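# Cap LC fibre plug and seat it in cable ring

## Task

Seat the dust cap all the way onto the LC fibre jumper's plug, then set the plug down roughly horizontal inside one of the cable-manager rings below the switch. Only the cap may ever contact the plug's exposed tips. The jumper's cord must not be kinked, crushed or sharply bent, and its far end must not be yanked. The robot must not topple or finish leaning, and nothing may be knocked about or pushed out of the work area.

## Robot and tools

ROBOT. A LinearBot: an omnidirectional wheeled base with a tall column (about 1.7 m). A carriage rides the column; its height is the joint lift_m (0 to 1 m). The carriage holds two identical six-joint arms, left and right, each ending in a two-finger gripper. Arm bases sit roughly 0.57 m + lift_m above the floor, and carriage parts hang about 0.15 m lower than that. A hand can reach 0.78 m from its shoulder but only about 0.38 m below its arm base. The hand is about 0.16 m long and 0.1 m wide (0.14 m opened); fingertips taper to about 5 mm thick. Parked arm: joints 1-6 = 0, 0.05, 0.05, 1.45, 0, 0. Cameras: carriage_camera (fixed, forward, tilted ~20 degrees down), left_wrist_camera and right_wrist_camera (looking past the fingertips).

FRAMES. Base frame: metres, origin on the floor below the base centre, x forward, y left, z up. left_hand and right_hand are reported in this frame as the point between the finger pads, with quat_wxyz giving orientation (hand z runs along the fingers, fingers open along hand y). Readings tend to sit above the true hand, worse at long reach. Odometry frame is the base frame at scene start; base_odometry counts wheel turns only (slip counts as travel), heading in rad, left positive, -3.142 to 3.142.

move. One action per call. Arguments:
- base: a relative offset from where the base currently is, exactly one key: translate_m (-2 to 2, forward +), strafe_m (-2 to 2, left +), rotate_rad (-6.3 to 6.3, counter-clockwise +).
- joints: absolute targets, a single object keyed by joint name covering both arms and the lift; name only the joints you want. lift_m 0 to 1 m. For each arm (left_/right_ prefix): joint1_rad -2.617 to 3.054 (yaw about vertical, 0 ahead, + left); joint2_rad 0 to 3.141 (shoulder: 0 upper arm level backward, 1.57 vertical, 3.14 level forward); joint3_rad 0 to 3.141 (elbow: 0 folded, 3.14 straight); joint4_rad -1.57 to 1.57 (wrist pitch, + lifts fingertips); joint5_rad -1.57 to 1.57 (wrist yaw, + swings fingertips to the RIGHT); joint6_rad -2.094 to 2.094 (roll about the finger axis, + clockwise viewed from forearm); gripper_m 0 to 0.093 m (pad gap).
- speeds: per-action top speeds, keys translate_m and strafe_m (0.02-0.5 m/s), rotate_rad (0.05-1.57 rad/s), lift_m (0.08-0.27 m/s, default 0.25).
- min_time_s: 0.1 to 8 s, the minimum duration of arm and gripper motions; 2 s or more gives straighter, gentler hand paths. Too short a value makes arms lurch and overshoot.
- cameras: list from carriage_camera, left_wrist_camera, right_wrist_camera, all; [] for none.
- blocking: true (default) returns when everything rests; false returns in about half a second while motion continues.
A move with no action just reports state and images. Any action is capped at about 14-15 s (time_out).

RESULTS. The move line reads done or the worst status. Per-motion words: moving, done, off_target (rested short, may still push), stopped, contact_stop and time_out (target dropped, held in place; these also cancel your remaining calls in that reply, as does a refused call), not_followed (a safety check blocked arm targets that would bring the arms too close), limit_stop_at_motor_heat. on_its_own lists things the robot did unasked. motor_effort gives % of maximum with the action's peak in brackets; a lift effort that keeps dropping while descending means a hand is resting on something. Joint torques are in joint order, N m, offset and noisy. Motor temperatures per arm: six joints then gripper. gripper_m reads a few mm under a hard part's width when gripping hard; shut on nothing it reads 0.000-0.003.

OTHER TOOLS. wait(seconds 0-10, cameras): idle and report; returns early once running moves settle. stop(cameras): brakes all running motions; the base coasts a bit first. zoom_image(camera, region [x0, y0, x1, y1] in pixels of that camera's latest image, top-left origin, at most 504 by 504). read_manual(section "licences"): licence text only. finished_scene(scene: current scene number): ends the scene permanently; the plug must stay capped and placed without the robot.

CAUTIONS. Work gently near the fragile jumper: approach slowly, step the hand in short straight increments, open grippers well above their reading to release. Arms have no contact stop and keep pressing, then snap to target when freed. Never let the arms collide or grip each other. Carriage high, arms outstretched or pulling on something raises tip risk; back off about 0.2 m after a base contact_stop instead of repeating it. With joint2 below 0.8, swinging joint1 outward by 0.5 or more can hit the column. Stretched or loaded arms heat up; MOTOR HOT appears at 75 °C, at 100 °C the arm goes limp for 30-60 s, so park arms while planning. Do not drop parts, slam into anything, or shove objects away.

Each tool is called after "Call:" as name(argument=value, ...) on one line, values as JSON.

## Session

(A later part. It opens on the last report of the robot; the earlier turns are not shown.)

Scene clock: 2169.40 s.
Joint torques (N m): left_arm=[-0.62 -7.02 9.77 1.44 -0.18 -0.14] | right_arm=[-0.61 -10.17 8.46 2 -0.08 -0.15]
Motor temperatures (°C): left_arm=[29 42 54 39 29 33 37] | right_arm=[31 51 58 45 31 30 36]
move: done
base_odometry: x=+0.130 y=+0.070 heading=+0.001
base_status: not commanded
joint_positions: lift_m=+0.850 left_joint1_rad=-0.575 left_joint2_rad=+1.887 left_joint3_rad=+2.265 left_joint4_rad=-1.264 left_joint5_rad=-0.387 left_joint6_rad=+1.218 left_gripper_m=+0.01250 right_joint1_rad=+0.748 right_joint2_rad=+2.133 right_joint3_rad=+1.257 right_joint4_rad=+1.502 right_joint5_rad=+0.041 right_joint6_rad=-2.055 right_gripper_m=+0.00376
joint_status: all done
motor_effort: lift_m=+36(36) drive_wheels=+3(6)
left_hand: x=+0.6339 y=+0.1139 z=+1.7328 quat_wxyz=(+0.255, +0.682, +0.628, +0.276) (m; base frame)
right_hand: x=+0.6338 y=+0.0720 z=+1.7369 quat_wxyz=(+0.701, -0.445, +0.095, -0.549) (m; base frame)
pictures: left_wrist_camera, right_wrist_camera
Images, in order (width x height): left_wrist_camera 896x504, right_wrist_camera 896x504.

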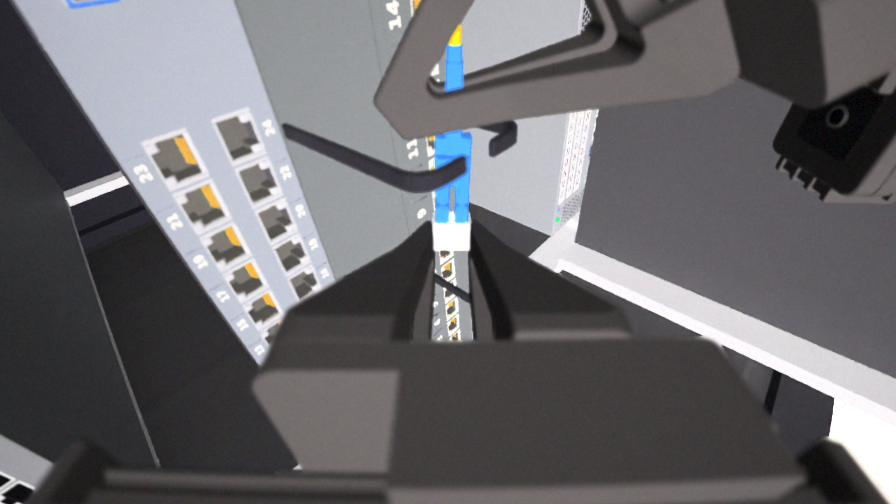

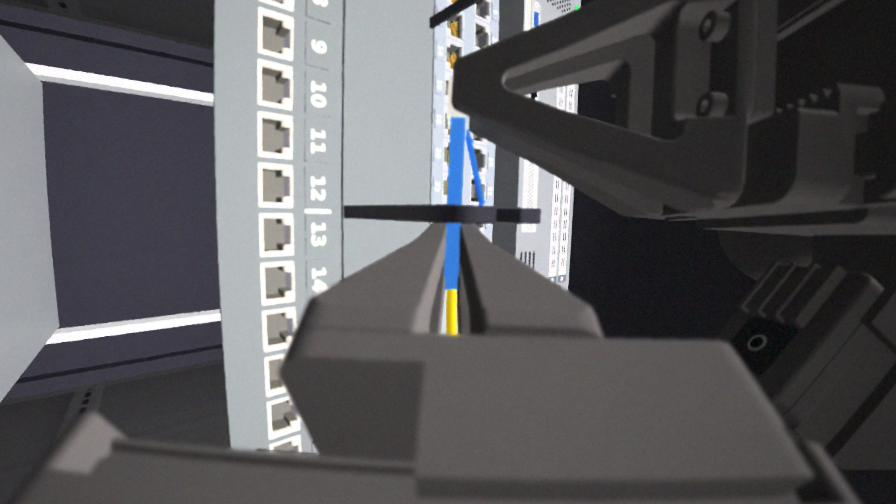

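Call:
move(joints={"left_joint1_rad": -0.591, "left_joint2_rad": 1.909, "left_joint3_rad": 2.31, "left_joint4_rad": -1.279, "left_joint5_rad": -0.406, "left_joint6_rad": 1.2}, min_time_s=1, cameras=["left_wrist_camera", "right_wrist_camera"])

Call:
zoom_image(camera="right_wrist_camera", region=[436, 80, 496, 140])

Call:
zoom_image(camera="left_wrist_camera", region=[430, 196, 474, 240])

Scene clock: 2177.37 s.
Joint torques (N m): left_arm=[-0.68 -7.08 9.76 1.44 -0.17 -0.15] | right_arm=[-0.58 -10.18 8.46 1.98 -0.07 -0.15]
Motor temperatures (°C): left_arm=[29 43 54 39 29 33 37] | right_arm=[31 51 58 45 31 30 36]
move: done
base_odometry: x=+0.130 y=+0.070 heading=+0.001
base_status: not commanded
joint_positions: lift_m=+0.850 left_joint1_rad=-0.582 left_joint2_rad=+1.894 left_joint3_rad=+2.275 left_joint4_rad=-1.271 left_joint5_rad=-0.394 left_joint6_rad=+1.211 left_gripper_m=+0.01250 right_joint1_rad=+0.748 right_joint2_rad=+2.133 right_joint3_rad=+1.257 right_joint4_rad=+1.504 right_joint5_rad=+0.041 right_joint6_rad=-2.055 right_gripper_m=+0.00376
joint_status: all done
motor_effort: lift_m=+36(36) drive_wheels=+3(4)
left_hand: x=+0.6336 y=+0.1118 z=+1.7328 quat_wxyz=(+0.254, +0.681, +0.628, +0.277) (m; base frame)
right_hand: x=+0.6336 y=+0.0718 z=+1.7372 quat_wxyz=(+0.702, -0.445, +0.094, -0.549) (m; base frame)
pictures: left_wrist_camera, right_wrist_camera
Images, in order (width x height): left_wrist_camera 896x504, right_wrist_camera 896x504.

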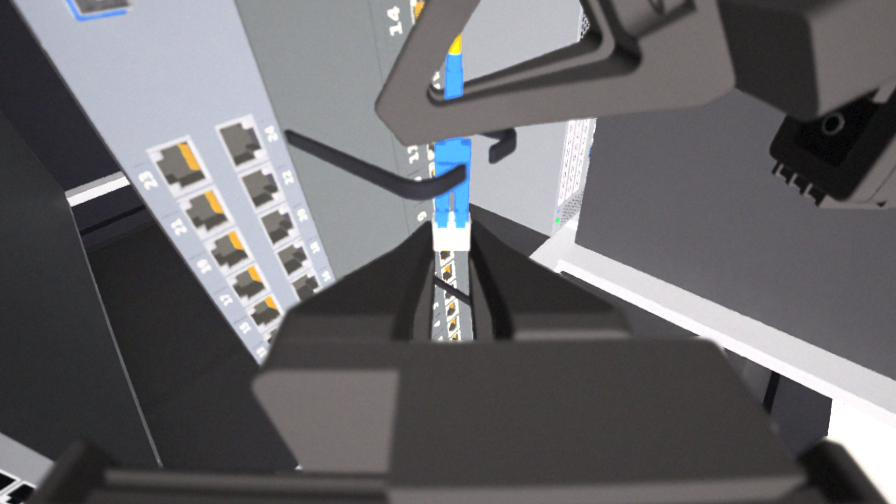

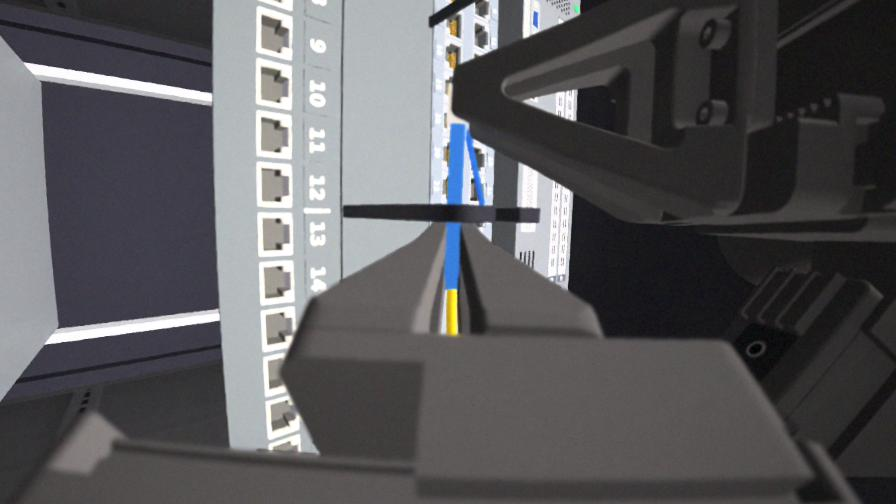

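Scaled by 8.400 from the camera's 896x504 image, which has a finer 1280x720 frame.

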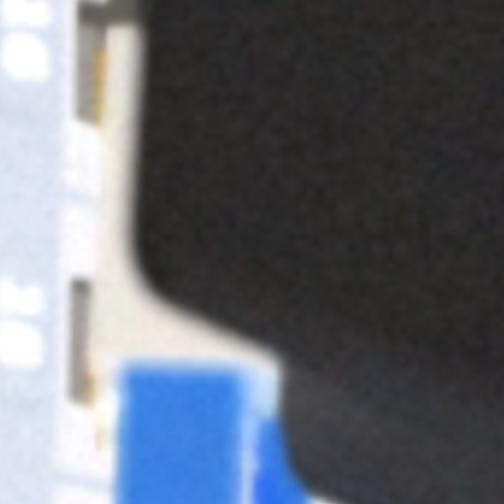

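Scaled by 11.455 from the camera's 896x504 image, which has a finer 1280x720 frame.

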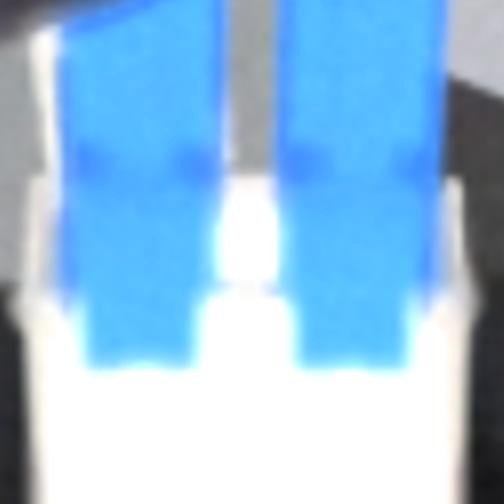

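Call:
move(joints={"left_joint1_rad": -0.599, "left_joint2_rad": 1.916, "left_joint3_rad": 2.321, "left_joint4_rad": -1.285, "left_joint5_rad": -0.411, "left_joint6_rad": 1.194}, min_time_s=1, cameras=["left_wrist_camera", "right_wrist_camera"])

Call:
zoom_image(camera="right_wrist_camera", region=[436, 80, 496, 140])

Call:
zoom_image(camera="left_wrist_camera", region=[422, 190, 482, 260])

Scene clock: 2186.13 s.
Joint torques (N m): left_arm=[-0.85 -7.09 9.73 1.43 -0.13 -0.14] | right_arm=[-0.59 -10.15 8.44 1.91 -0.07 -0.15]
Motor temperatures (°C): left_arm=[29 44 55 39 29 33 37] | right_arm=[31 51 58 45 31 30 36]
move: done
base_odometry: x=+0.130 y=+0.070 heading=+0.001
base_status: not commanded
joint_positions: lift_m=+0.850 left_joint1_rad=-0.588 left_joint2_rad=+1.901 left_joint3_rad=+2.287 left_joint4_rad=-1.276 left_joint5_rad=-0.405 left_joint6_rad=+1.205 left_gripper_m=+0.01250 right_joint1_rad=+0.748 right_joint2_rad=+2.133 right_joint3_rad=+1.257 right_joint4_rad=+1.508 right_joint5_rad=+0.041 right_joint6_rad=-2.055 right_gripper_m=+0.00376
joint_status: all done
motor_effort: lift_m=+36(36) drive_wheels=-4(5)
left_hand: x=+0.6337 y=+0.1105 z=+1.7339 quat_wxyz=(+0.254, +0.679, +0.629, +0.280) (m; base frame)
right_hand: x=+0.6331 y=+0.0715 z=+1.7380 quat_wxyz=(+0.702, -0.443, +0.094, -0.549) (m; base frame)
pictures: left_wrist_camera, right_wrist_camera
Images, in order (width x height): left_wrist_camera 896x504, right_wrist_camera 896x504.

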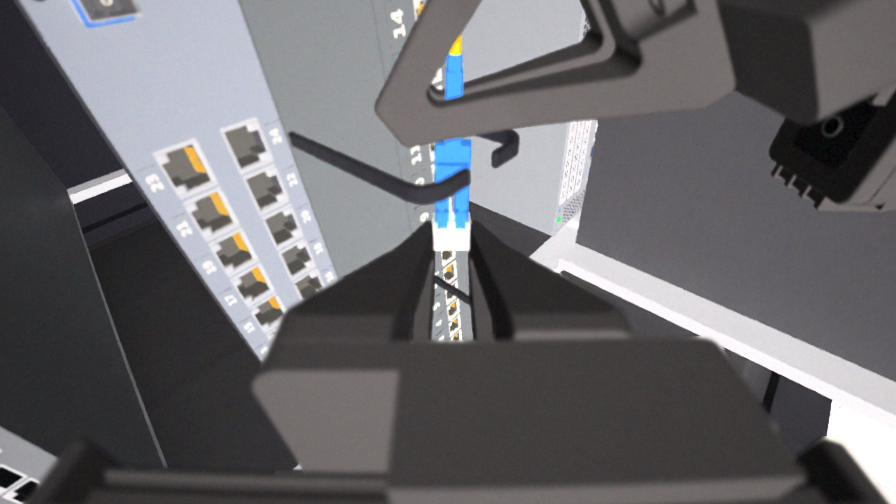

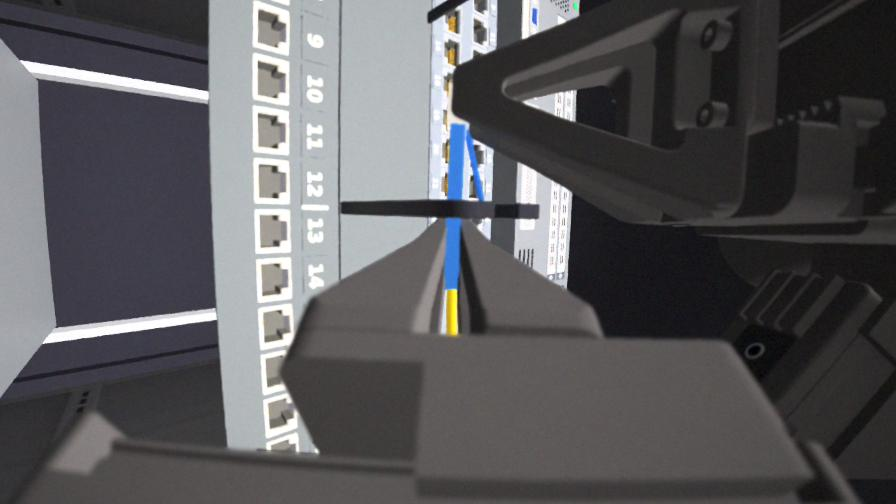

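Scaled by 8.400 from the camera's 896x504 image, which has a finer 1280x720 frame.

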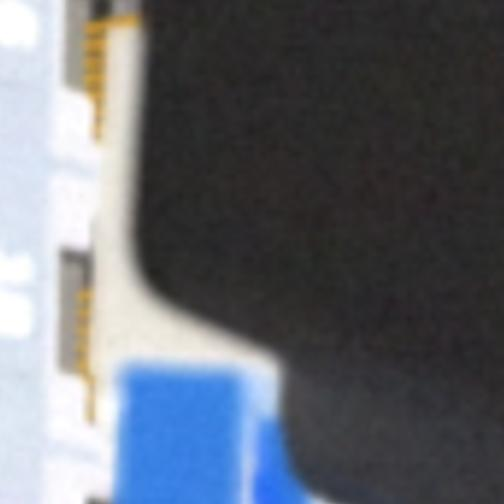

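Scaled by 7.200 from the camera's 896x504 image, which has a finer 1280x720 frame.

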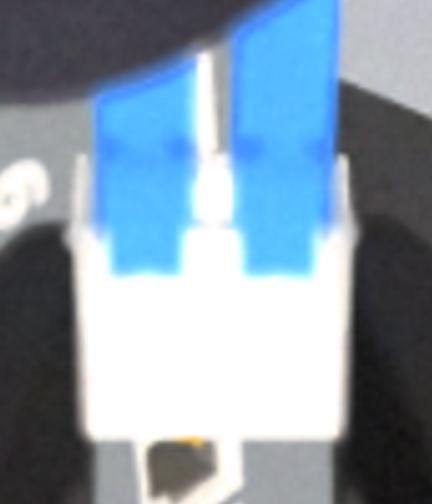

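Call:
move(joints={"left_joint1_rad": -0.602, "left_joint2_rad": 1.926, "left_joint3_rad": 2.3275, "left_joint4_rad": -1.284, "left_joint5_rad": -0.4147, "left_joint6_rad": 1.188}, min_time_s=1, cameras=["left_wrist_camera", "right_wrist_camera"])

Call:
zoom_image(camera="right_wrist_camera", region=[436, 80, 496, 140])

Call:
zoom_image(camera="left_wrist_camera", region=[422, 190, 482, 260])

Scene clock: 2230.90 s.
Joint torques (N m): left_arm=[-0.85 -6.95 9.59 1.46 -0.1 -0.14] | right_arm=[-0.46 -10.15 8.44 1.92 -0.07 -0.14]
Motor temperatures (°C): left_arm=[29 44 56 38 29 33 37] | right_arm=[31 51 58 46 31 30 37]
move: done
base_odometry: x=+0.130 y=+0.070 heading=+0.001
base_status: not commanded
joint_positions: lift_m=+0.850 left_joint1_rad=-0.591 left_joint2_rad=+1.909 left_joint3_rad=+2.295 left_joint4_rad=-1.277 left_joint5_rad=-0.411 left_joint6_rad=+1.199 left_gripper_m=+0.01250 right_joint1_rad=+0.747 right_joint2_rad=+2.133 right_joint3_rad=+1.257 right_joint4_rad=+1.508 right_joint5_rad=+0.041 right_joint6_rad=-2.055 right_gripper_m=+0.00376
joint_status: all done
motor_effort: lift_m=+36(36) drive_wheels=+3(5)
left_hand: x=+0.6350 y=+0.1091 z=+1.7335 quat_wxyz=(+0.254, +0.677, +0.630, +0.281) (m; base frame)
right_hand: x=+0.6337 y=+0.0708 z=+1.7380 quat_wxyz=(+0.702, -0.443, +0.094, -0.550) (m; base frame)
pictures: left_wrist_camera, right_wrist_camera
Images, in order (width x height): left_wrist_camera 896x504, right_wrist_camera 896x504.

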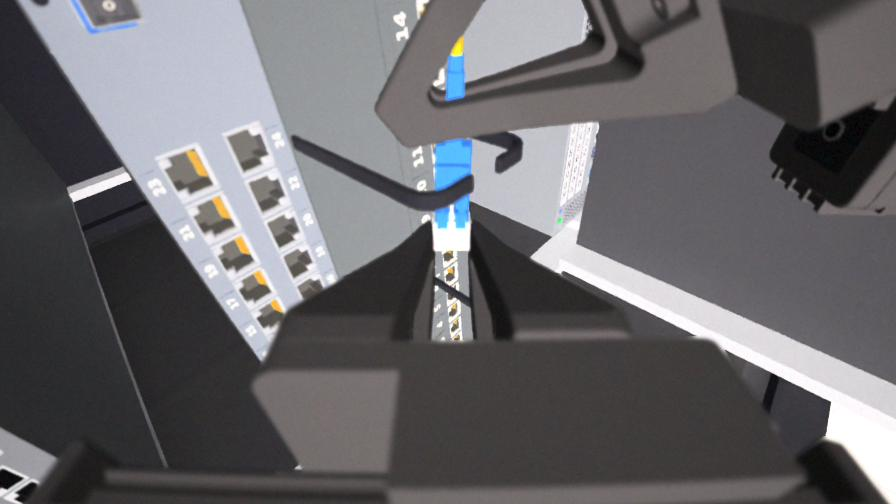

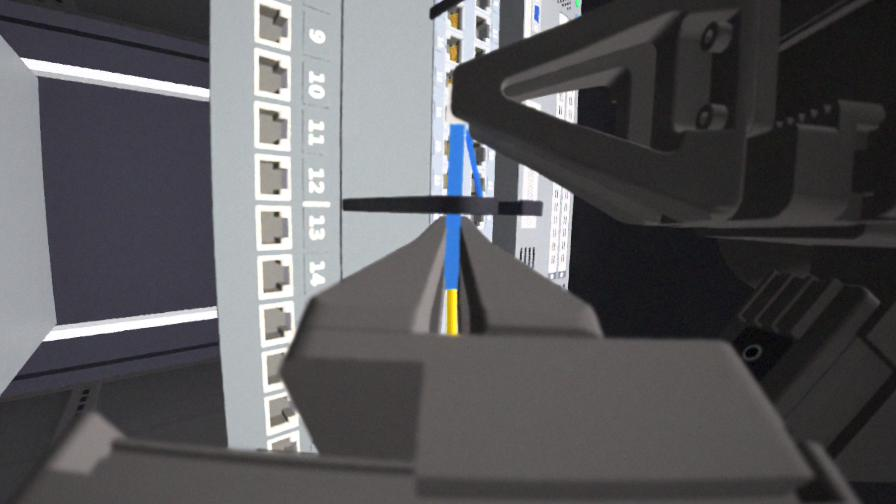

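Scaled by 8.400 from the camera's 896x504 image, which has a finer 1280x720 frame.

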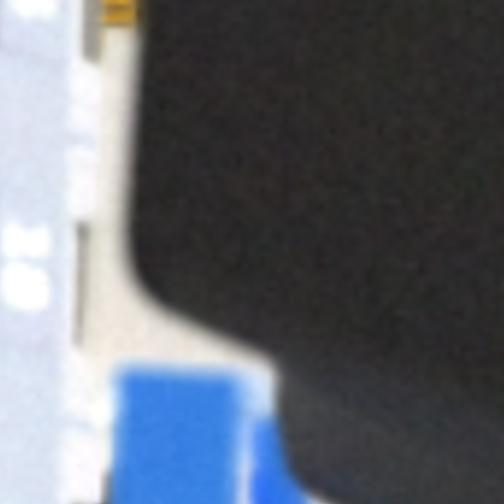

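Scaled by 7.200 from the camera's 896x504 image, which has a finer 1280x720 frame.

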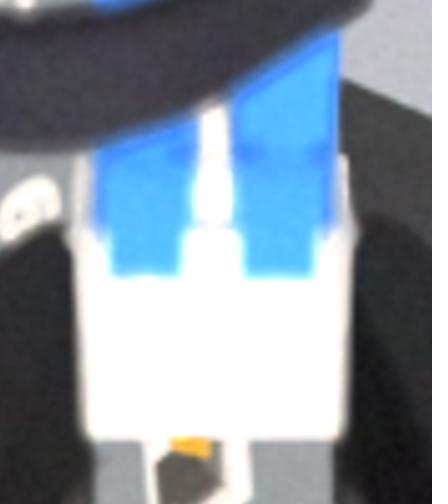

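Call:
move(joints={"left_joint1_rad": -0.6176, "left_joint2_rad": 1.9296, "left_joint3_rad": 2.3275, "left_joint4_rad": -1.269, "left_joint5_rad": -0.3557, "left_joint6_rad": 1.188, "right_joint1_rad": 0.7586, "right_joint2_rad": 2.1585, "right_joint3_rad": 1.28, "right_joint4_rad": 1.489, "right_joint5_rad": -0.017, "right_joint6_rad": -2.065}, min_time_s=1.5, cameras=["left_wrist_camera", "right_wrist_camera"])

Call:
zoom_image(camera="right_wrist_camera", region=[436, 80, 496, 140])

Call:
zoom_image(camera="left_wrist_camera", region=[422, 190, 482, 260])

Scene clock: 2309.10 s.
Joint torques (N m): left_arm=[-1.73 -6.69 9.54 1.67 0.42 -0.14] | right_arm=[1.13 -9.84 8.43 1.74 -0.4 -0.14]
Motor temperatures (°C): left_arm=[29 44 59 38 29 33 37] | right_arm=[31 51 58 46 31 30 37]
move: off_target
base_odometry: x=+0.130 y=+0.070 heading=+0.001
base_status: not commanded
joint_positions: lift_m=+0.850 left_joint1_rad=-0.596 left_joint2_rad=+1.909 left_joint3_rad=+2.295 left_joint4_rad=-1.283 left_joint5_rad=-0.409 left_joint6_rad=+1.199 left_gripper_m=+0.01250 right_joint1_rad=+0.747 right_joint2_rad=+2.134 right_joint3_rad=+1.257 right_joint4_rad=+1.508 right_joint5_rad=+0.025 right_joint6_rad=-2.056 right_gripper_m=+0.00376
joint_status: left_joint1_rad off_target (ended at -0.596, target -0.618); left_joint5_rad off_target (ended at -0.409, target -0.356); right_joint5_rad off_target (ended at +0.024, target -0.017); the others done
motor_effort: lift_m=+36(36) drive_wheels=+6(6)
left_hand: x=+0.6330 y=+0.1074 z=+1.7325 quat_wxyz=(+0.252, +0.680, +0.629, +0.279) (m; base frame)
right_hand: x=+0.6320 y=+0.0731 z=+1.7374 quat_wxyz=(+0.704, -0.444, +0.087, -0.547) (m; base frame)
pictures: left_wrist_camera, right_wrist_camera
Images, in order (width x height): left_wrist_camera 896x504, right_wrist_camera 896x504.

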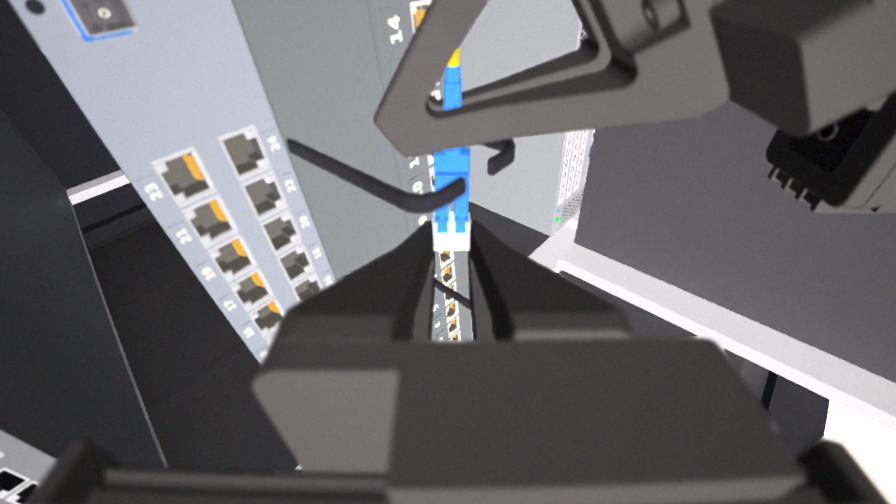

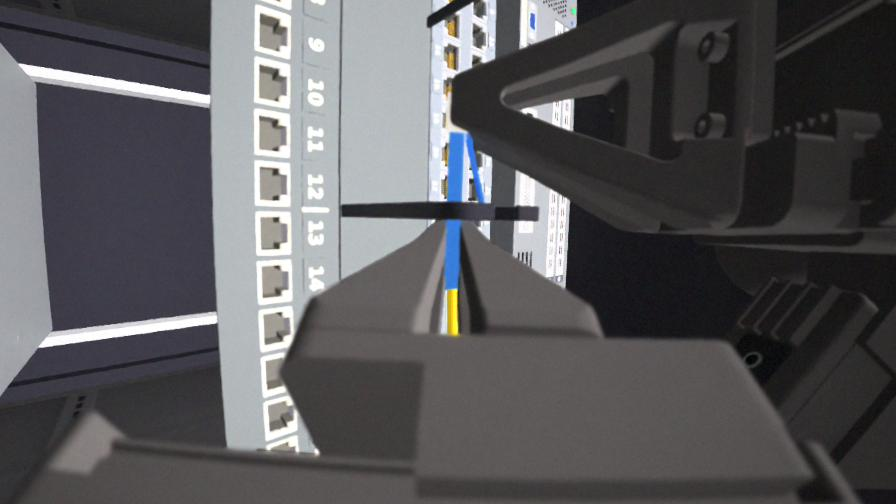

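Scaled by 8.400 from the camera's 896x504 image, which has a finer 1280x720 frame.

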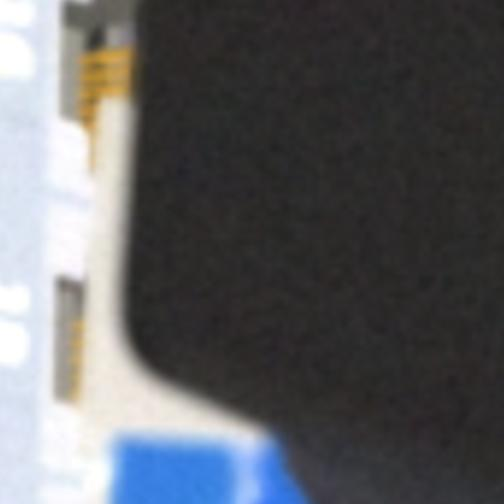

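Scaled by 7.200 from the camera's 896x504 image, which has a finer 1280x720 frame.

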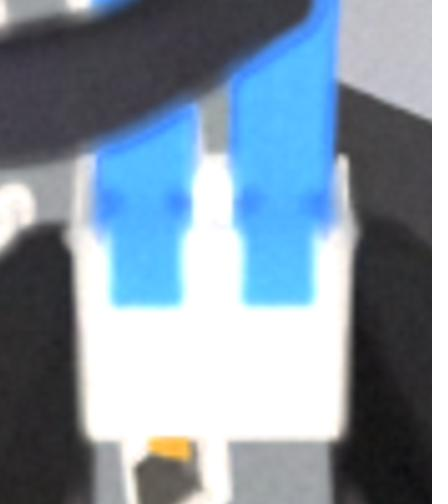

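Call:
move(cameras=["left_wrist_camera","right_wrist_camera"])

Call:
zoom_image(camera="right_wrist_camera", region=[426, 80, 506, 300])

Call:
zoom_image(camera="left_wrist_camera", region=[422, 190, 482, 260])

Scene clock: 2345.63 s.
Joint torques (N m): left_arm=[-1.73 -6.67 9.55 1.66 0.42 -0.14] | right_arm=[1.14 -9.85 8.43 1.74 -0.4 -0.14]
Motor temperatures (°C): left_arm=[29 44 59 41 29 33 37] | right_arm=[31 52 58 45 31 30 37]
base_odometry: x=+0.130 y=+0.070 heading=+0.001
base_status: not commanded
joint_positions: lift_m=+0.850 left_joint1_rad=-0.596 left_joint2_rad=+1.909 left_joint3_rad=+2.295 left_joint4_rad=-1.283 left_joint5_rad=-0.409 left_joint6_rad=+1.199 left_gripper_m=+0.01250 right_joint1_rad=+0.747 right_joint2_rad=+2.134 right_joint3_rad=+1.257 right_joint4_rad=+1.508 right_joint5_rad=+0.025 right_joint6_rad=-2.056 right_gripper_m=+0.00376
joint_status: left_joint1_rad off_target (ended at -0.596, target -0.618); left_joint5_rad off_target (ended at -0.409, target -0.356); right_joint5_rad off_target (ended at +0.024, target -0.017); the others done
motor_effort: lift_m=+36(36) drive_wheels=+1(6)
left_hand: x=+0.6330 y=+0.1074 z=+1.7325 quat_wxyz=(+0.252, +0.680, +0.629, +0.279) (m; base frame)
right_hand: x=+0.6320 y=+0.0731 z=+1.7374 quat_wxyz=(+0.704, -0.444, +0.087, -0.547) (m; base frame)
pictures: left_wrist_camera, right_wrist_camera
Images, in order (width x height): left_wrist_camera 896x504, right_wrist_camera 896x504.

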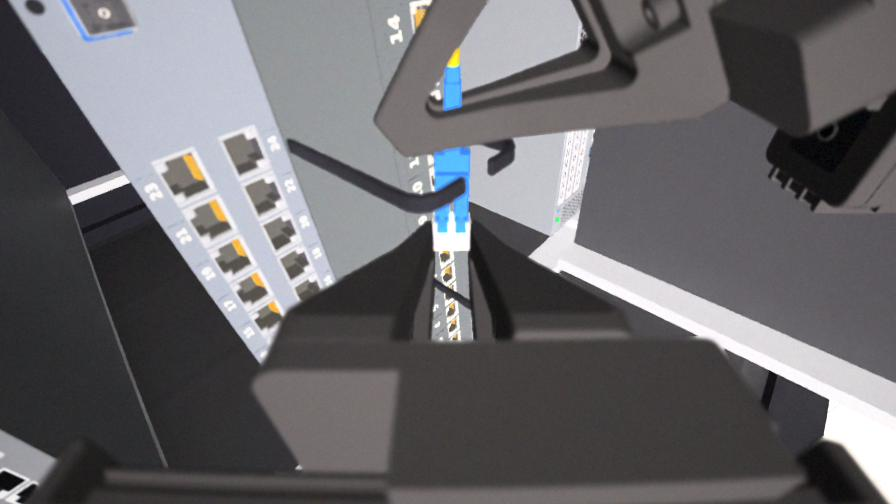

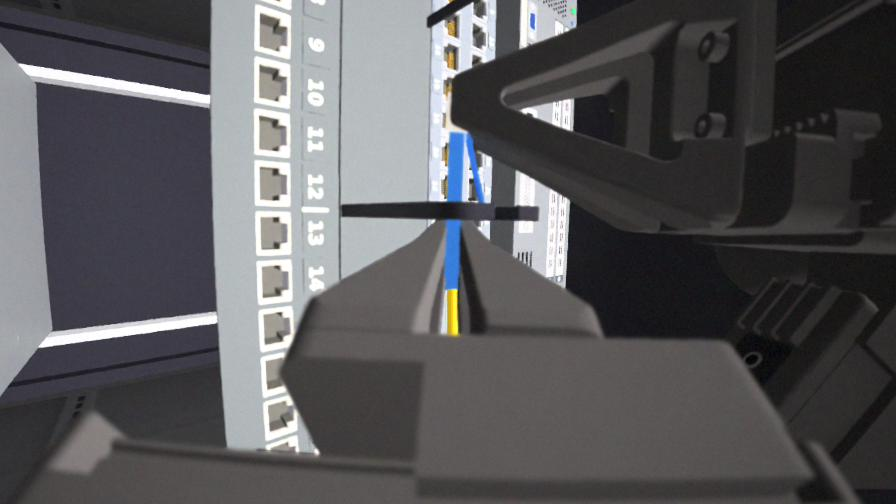

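Scaled by 2.291 from the camera's 896x504 image, which has a finer 1280x720 frame.

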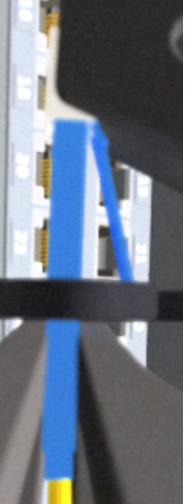

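Scaled by 7.200 from the camera's 896x504 image, which has a finer 1280x720 frame.

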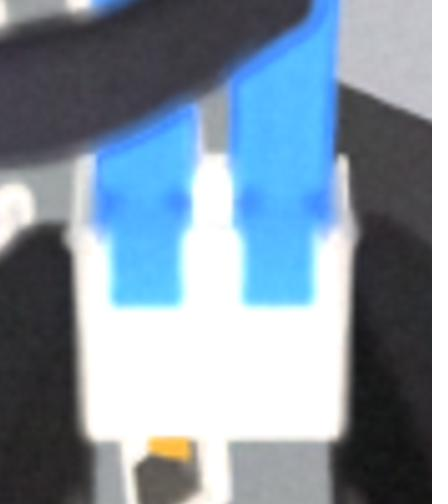

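Call:
move(joints={"left_joint1_rad":-0.6332,"left_joint2_rad":1.9332,"left_joint3_rad":2.3275,"left_joint4_rad":-1.254,"left_joint5_rad":-0.297,"left_joint6_rad":1.188,"right_joint1_rad":0.7742,"right_joint2_rad":2.163,"right_joint3_rad":1.28,"right_joint4_rad":1.474,"right_joint5_rad":-0.066,"right_joint6_rad":-2.065}, min_time_s=1.5, cameras=["left_wrist_camera","right_wrist_camera"])

Call:
zoom_image(camera="right_wrist_camera", region=[426, 80, 506, 300])

Call:
zoom_image(camera="left_wrist_camera", region=[422, 190, 482, 260])

Scene clock: 2358.23 s.
Joint torques (N m): left_arm=[-2.99 -6.39 9.52 1.91 0.93 -0.14] | right_arm=[2.69 -9.73 8.42 1.53 -0.78 -0.13]
Motor temperatures (°C): left_arm=[30 44 59 41 29 33 37] | right_arm=[31 52 58 45 32 30 37]
move: off_target
base_odometry: x=+0.130 y=+0.070 heading=+0.001
base_status: not commanded
joint_positions: lift_m=+0.850 left_joint1_rad=-0.596 left_joint2_rad=+1.909 left_joint3_rad=+2.295 left_joint4_rad=-1.291 left_joint5_rad=-0.405 left_joint6_rad=+1.199 left_gripper_m=+0.01250 right_joint1_rad=+0.747 right_joint2_rad=+2.138 right_joint3_rad=+1.257 right_joint4_rad=+1.510 right_joint5_rad=+0.011 right_joint6_rad=-2.056 right_gripper_m=+0.00376
joint_status: left_joint1_rad off_target (ended at -0.596, target -0.633); left_joint5_rad off_target (ended at -0.405, target -0.297); right_joint1_rad off_target (ended at +0.747, target +0.774); right_joint5_rad off_target (ended at +0.011, target -0.066); the others done
motor_effort: lift_m=+36(36) drive_wheels=+4(5)
left_hand: x=+0.6316 y=+0.1076 z=+1.7312 quat_wxyz=(+0.250, +0.682, +0.629, +0.277) (m; base frame)
right_hand: x=+0.6307 y=+0.0752 z=+1.7361 quat_wxyz=(+0.706, -0.446, +0.081, -0.545) (m; base frame)
pictures: left_wrist_camera, right_wrist_camera
Images, in order (width x height): left_wrist_camera 896x504, right_wrist_camera 896x504.

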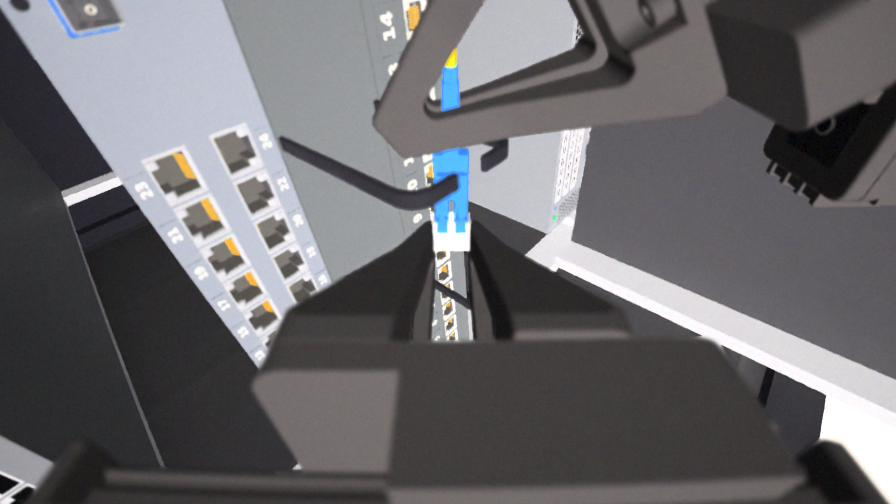

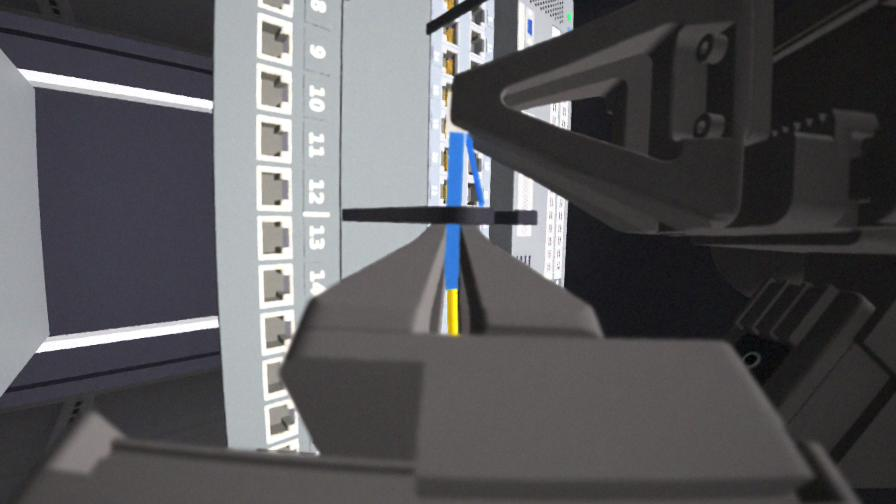

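Scaled by 2.291 from the camera's 896x504 image, which has a finer 1280x720 frame.

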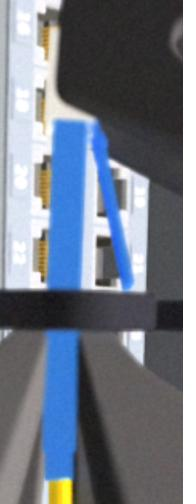

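Scaled by 7.200 from the camera's 896x504 image, which has a finer 1280x720 frame.

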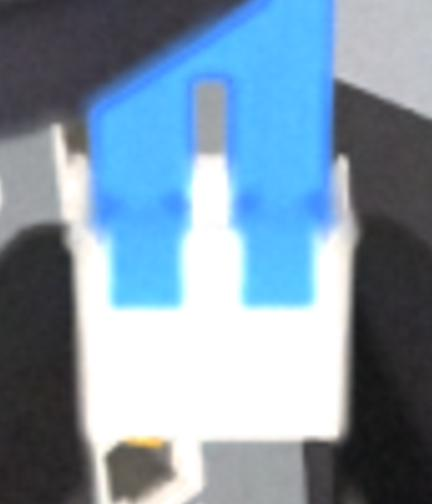

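Call:
move(joints={"left_joint1_rad":-0.654,"left_joint2_rad":1.938,"left_joint3_rad":2.3275,"left_joint4_rad":-1.234,"left_joint5_rad":-0.219,"left_joint6_rad":1.188,"right_joint1_rad":0.795,"right_joint2_rad":2.169,"right_joint3_rad":1.28,"right_joint4_rad":1.454,"right_joint5_rad":-0.132,"right_joint6_rad":-2.065}, min_time_s=1.5, cameras=["left_wrist_camera","right_wrist_camera"])

Call:
zoom_image(camera="right_wrist_camera", region=[426, 80, 506, 300])

Call:
zoom_image(camera="left_wrist_camera", region=[422, 190, 482, 260])

Scene clock: 2373.20 s.
Joint torques (N m): left_arm=[-4.68 -5.94 9.54 2.23 1.59 -0.12] | right_arm=[4.78 -9.57 8.42 1.24 -1.29 -0.14]
Motor temperatures (°C): left_arm=[30 44 59 42 30 33 37] | right_arm=[31 51 58 44 32 30 37]
move: off_target
base_odometry: x=+0.130 y=+0.070 heading=+0.001
base_status: not commanded
joint_positions: lift_m=+0.850 left_joint1_rad=-0.596 left_joint2_rad=+1.909 left_joint3_rad=+2.295 left_joint4_rad=-1.301 left_joint5_rad=-0.400 left_joint6_rad=+1.197 left_gripper_m=+0.01250 right_joint1_rad=+0.747 right_joint2_rad=+2.141 right_joint3_rad=+1.257 right_joint4_rad=+1.515 right_joint5_rad=-0.007 right_joint6_rad=-2.056 right_gripper_m=+0.00376
joint_status: left_joint1_rad off_target (ended at -0.596, target -0.654); left_joint4_rad off_target (ended at -1.301, target -1.234); left_joint5_rad off_target (ended at -0.400, target -0.219); right_joint1_rad off_target (ended at +0.747, target +0.795); right_joint4_rad off_target (ended at +1.514, target +1.454); right_joint5_rad off_target (ended at -0.007, target -0.132); the others done
motor_effort: lift_m=+36(36) drive_wheels=+3(5)
left_hand: x=+0.6297 y=+0.1078 z=+1.7294 quat_wxyz=(+0.246, +0.685, +0.629, +0.273) (m; base frame)
right_hand: x=+0.6288 y=+0.0775 z=+1.7349 quat_wxyz=(+0.708, -0.447, +0.073, -0.542) (m; base frame)
pictures: left_wrist_camera, right_wrist_camera
Images, in order (width x height): left_wrist_camera 896x504, right_wrist_camera 896x504.

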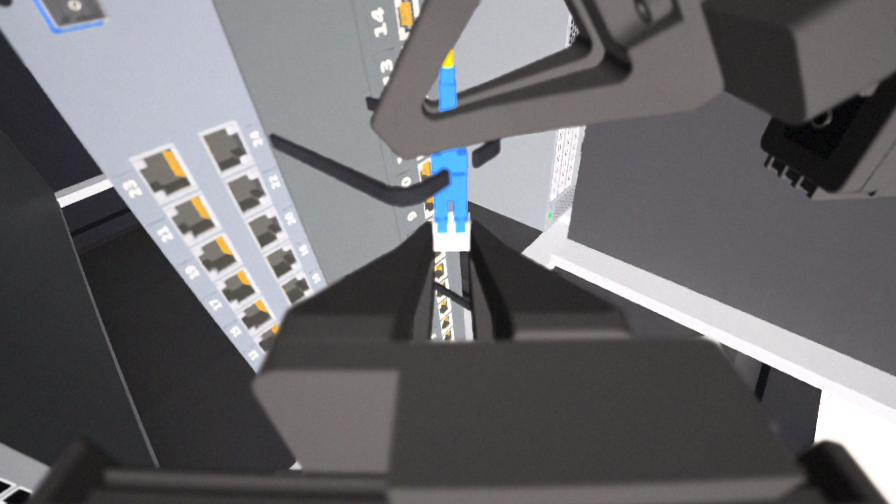

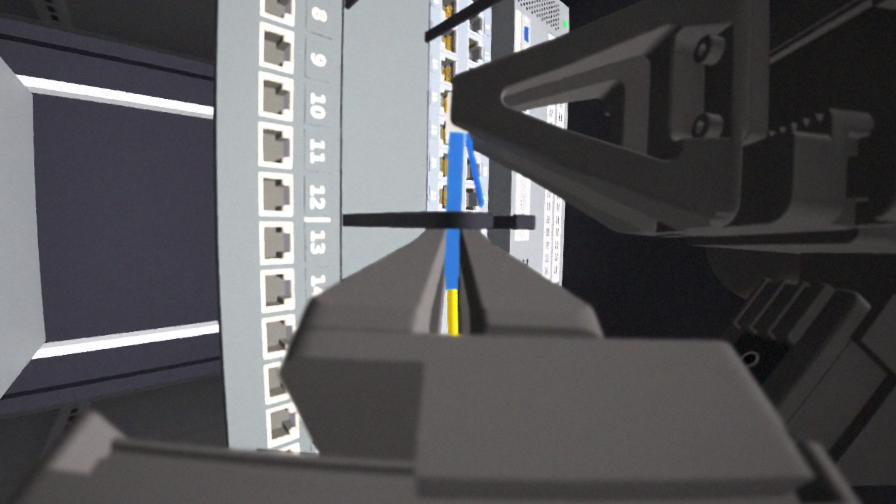

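Scaled by 2.291 from the camera's 896x504 image, which has a finer 1280x720 frame.

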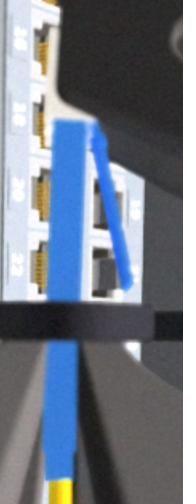

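Scaled by 7.200 from the camera's 896x504 image, which has a finer 1280x720 frame.

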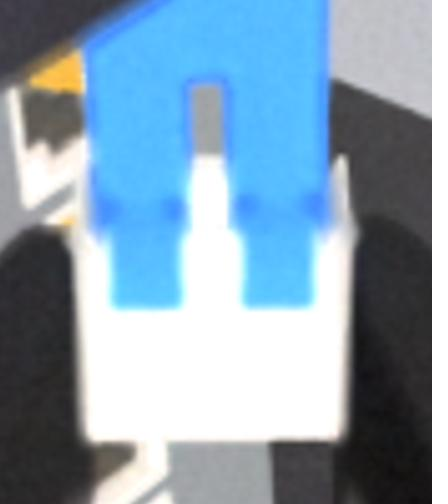

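Call:
move(joints={"left_joint1_rad":-0.6696,"left_joint2_rad":1.969,"left_joint3_rad":2.376,"left_joint4_rad":-1.24,"left_joint5_rad":-0.16,"left_joint6_rad":1.188,"right_joint1_rad":0.8106,"right_joint2_rad":2.185,"right_joint3_rad":1.3044,"right_joint4_rad":1.426,"right_joint5_rad":-0.181,"right_joint6_rad":-2.065}, min_time_s=1.5, cameras=["left_wrist_camera","right_wrist_camera"])

Call:
zoom_image(camera="right_wrist_camera", region=[426, 80, 506, 300])

Call:
zoom_image(camera="left_wrist_camera", region=[422, 190, 482, 260])

Scene clock: 2445.87 s.
Joint torques (N m): left_arm=[-5.93 -5.35 9.09 2.57 2.08 -0.11] | right_arm=[6.35 -9.13 9.47 0.7 -1.74 -0.14]
Motor temperatures (°C): left_arm=[32 43 60 45 35 33 37] | right_arm=[33 51 58 40 34 30 37]
move: off_target
base_odometry: x=+0.130 y=+0.070 heading=+0.001
base_status: not commanded
joint_positions: lift_m=+0.850 left_joint1_rad=-0.596 left_joint2_rad=+1.932 left_joint3_rad=+2.348 left_joint4_rad=-1.338 left_joint5_rad=-0.393 left_joint6_rad=+1.197 left_gripper_m=+0.01250 right_joint1_rad=+0.747 right_joint2_rad=+2.152 right_joint3_rad=+1.269 right_joint4_rad=+1.529 right_joint5_rad=-0.014 right_joint6_rad=-2.056 right_gripper_m=+0.00376
joint_status: left_joint1_rad off_target (ended at -0.596, target -0.670); left_joint4_rad off_target (ended at -1.339, target -1.240); left_joint5_rad off_target (ended at -0.393, target -0.160); right_joint1_rad off_target (ended at +0.747, target +0.811); right_joint4_rad off_target (ended at +1.529, target +1.426); right_joint5_rad off_target (ended at -0.014, target -0.181); the others done
motor_effort: lift_m=+36(36) drive_wheels=+1(5)
left_hand: x=+0.6291 y=+0.1070 z=+1.7318 quat_wxyz=(+0.244, +0.687, +0.629, +0.269) (m; base frame)
right_hand: x=+0.6282 y=+0.0787 z=+1.7365 quat_wxyz=(+0.712, -0.441, +0.069, -0.542) (m; base frame)
pictures: left_wrist_camera, right_wrist_camera
Images, in order (width x height): left_wrist_camera 896x504, right_wrist_camera 896x504.

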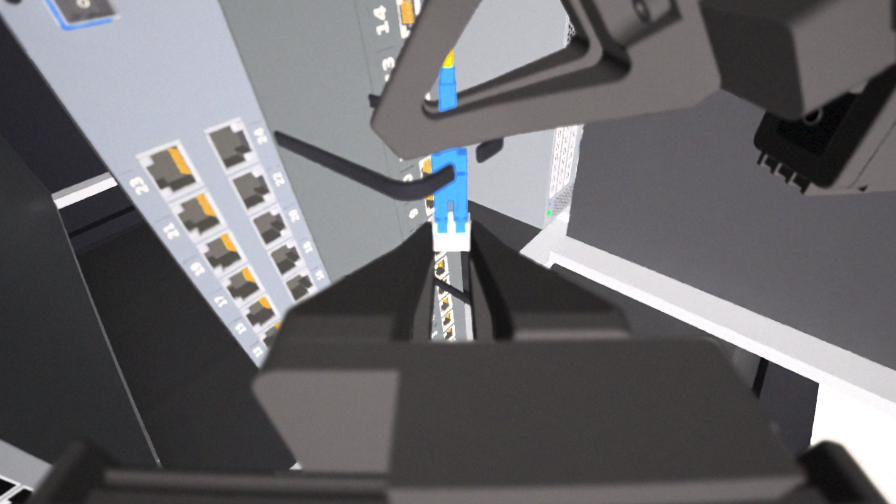

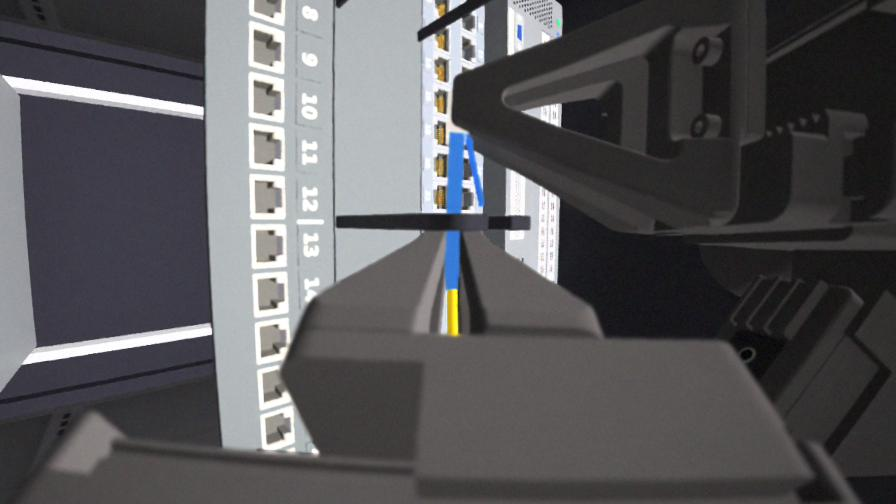

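Scaled by 2.291 from the camera's 896x504 image, which has a finer 1280x720 frame.

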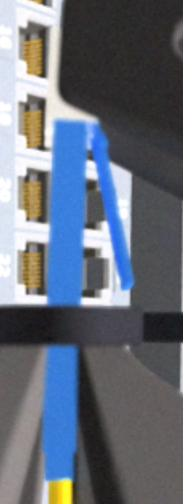

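Scaled by 7.200 from the camera's 896x504 image, which has a finer 1280x720 frame.

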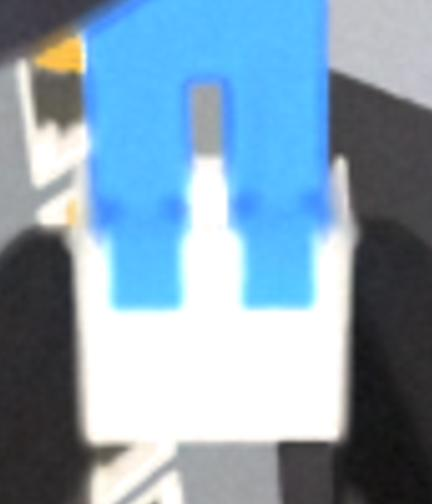

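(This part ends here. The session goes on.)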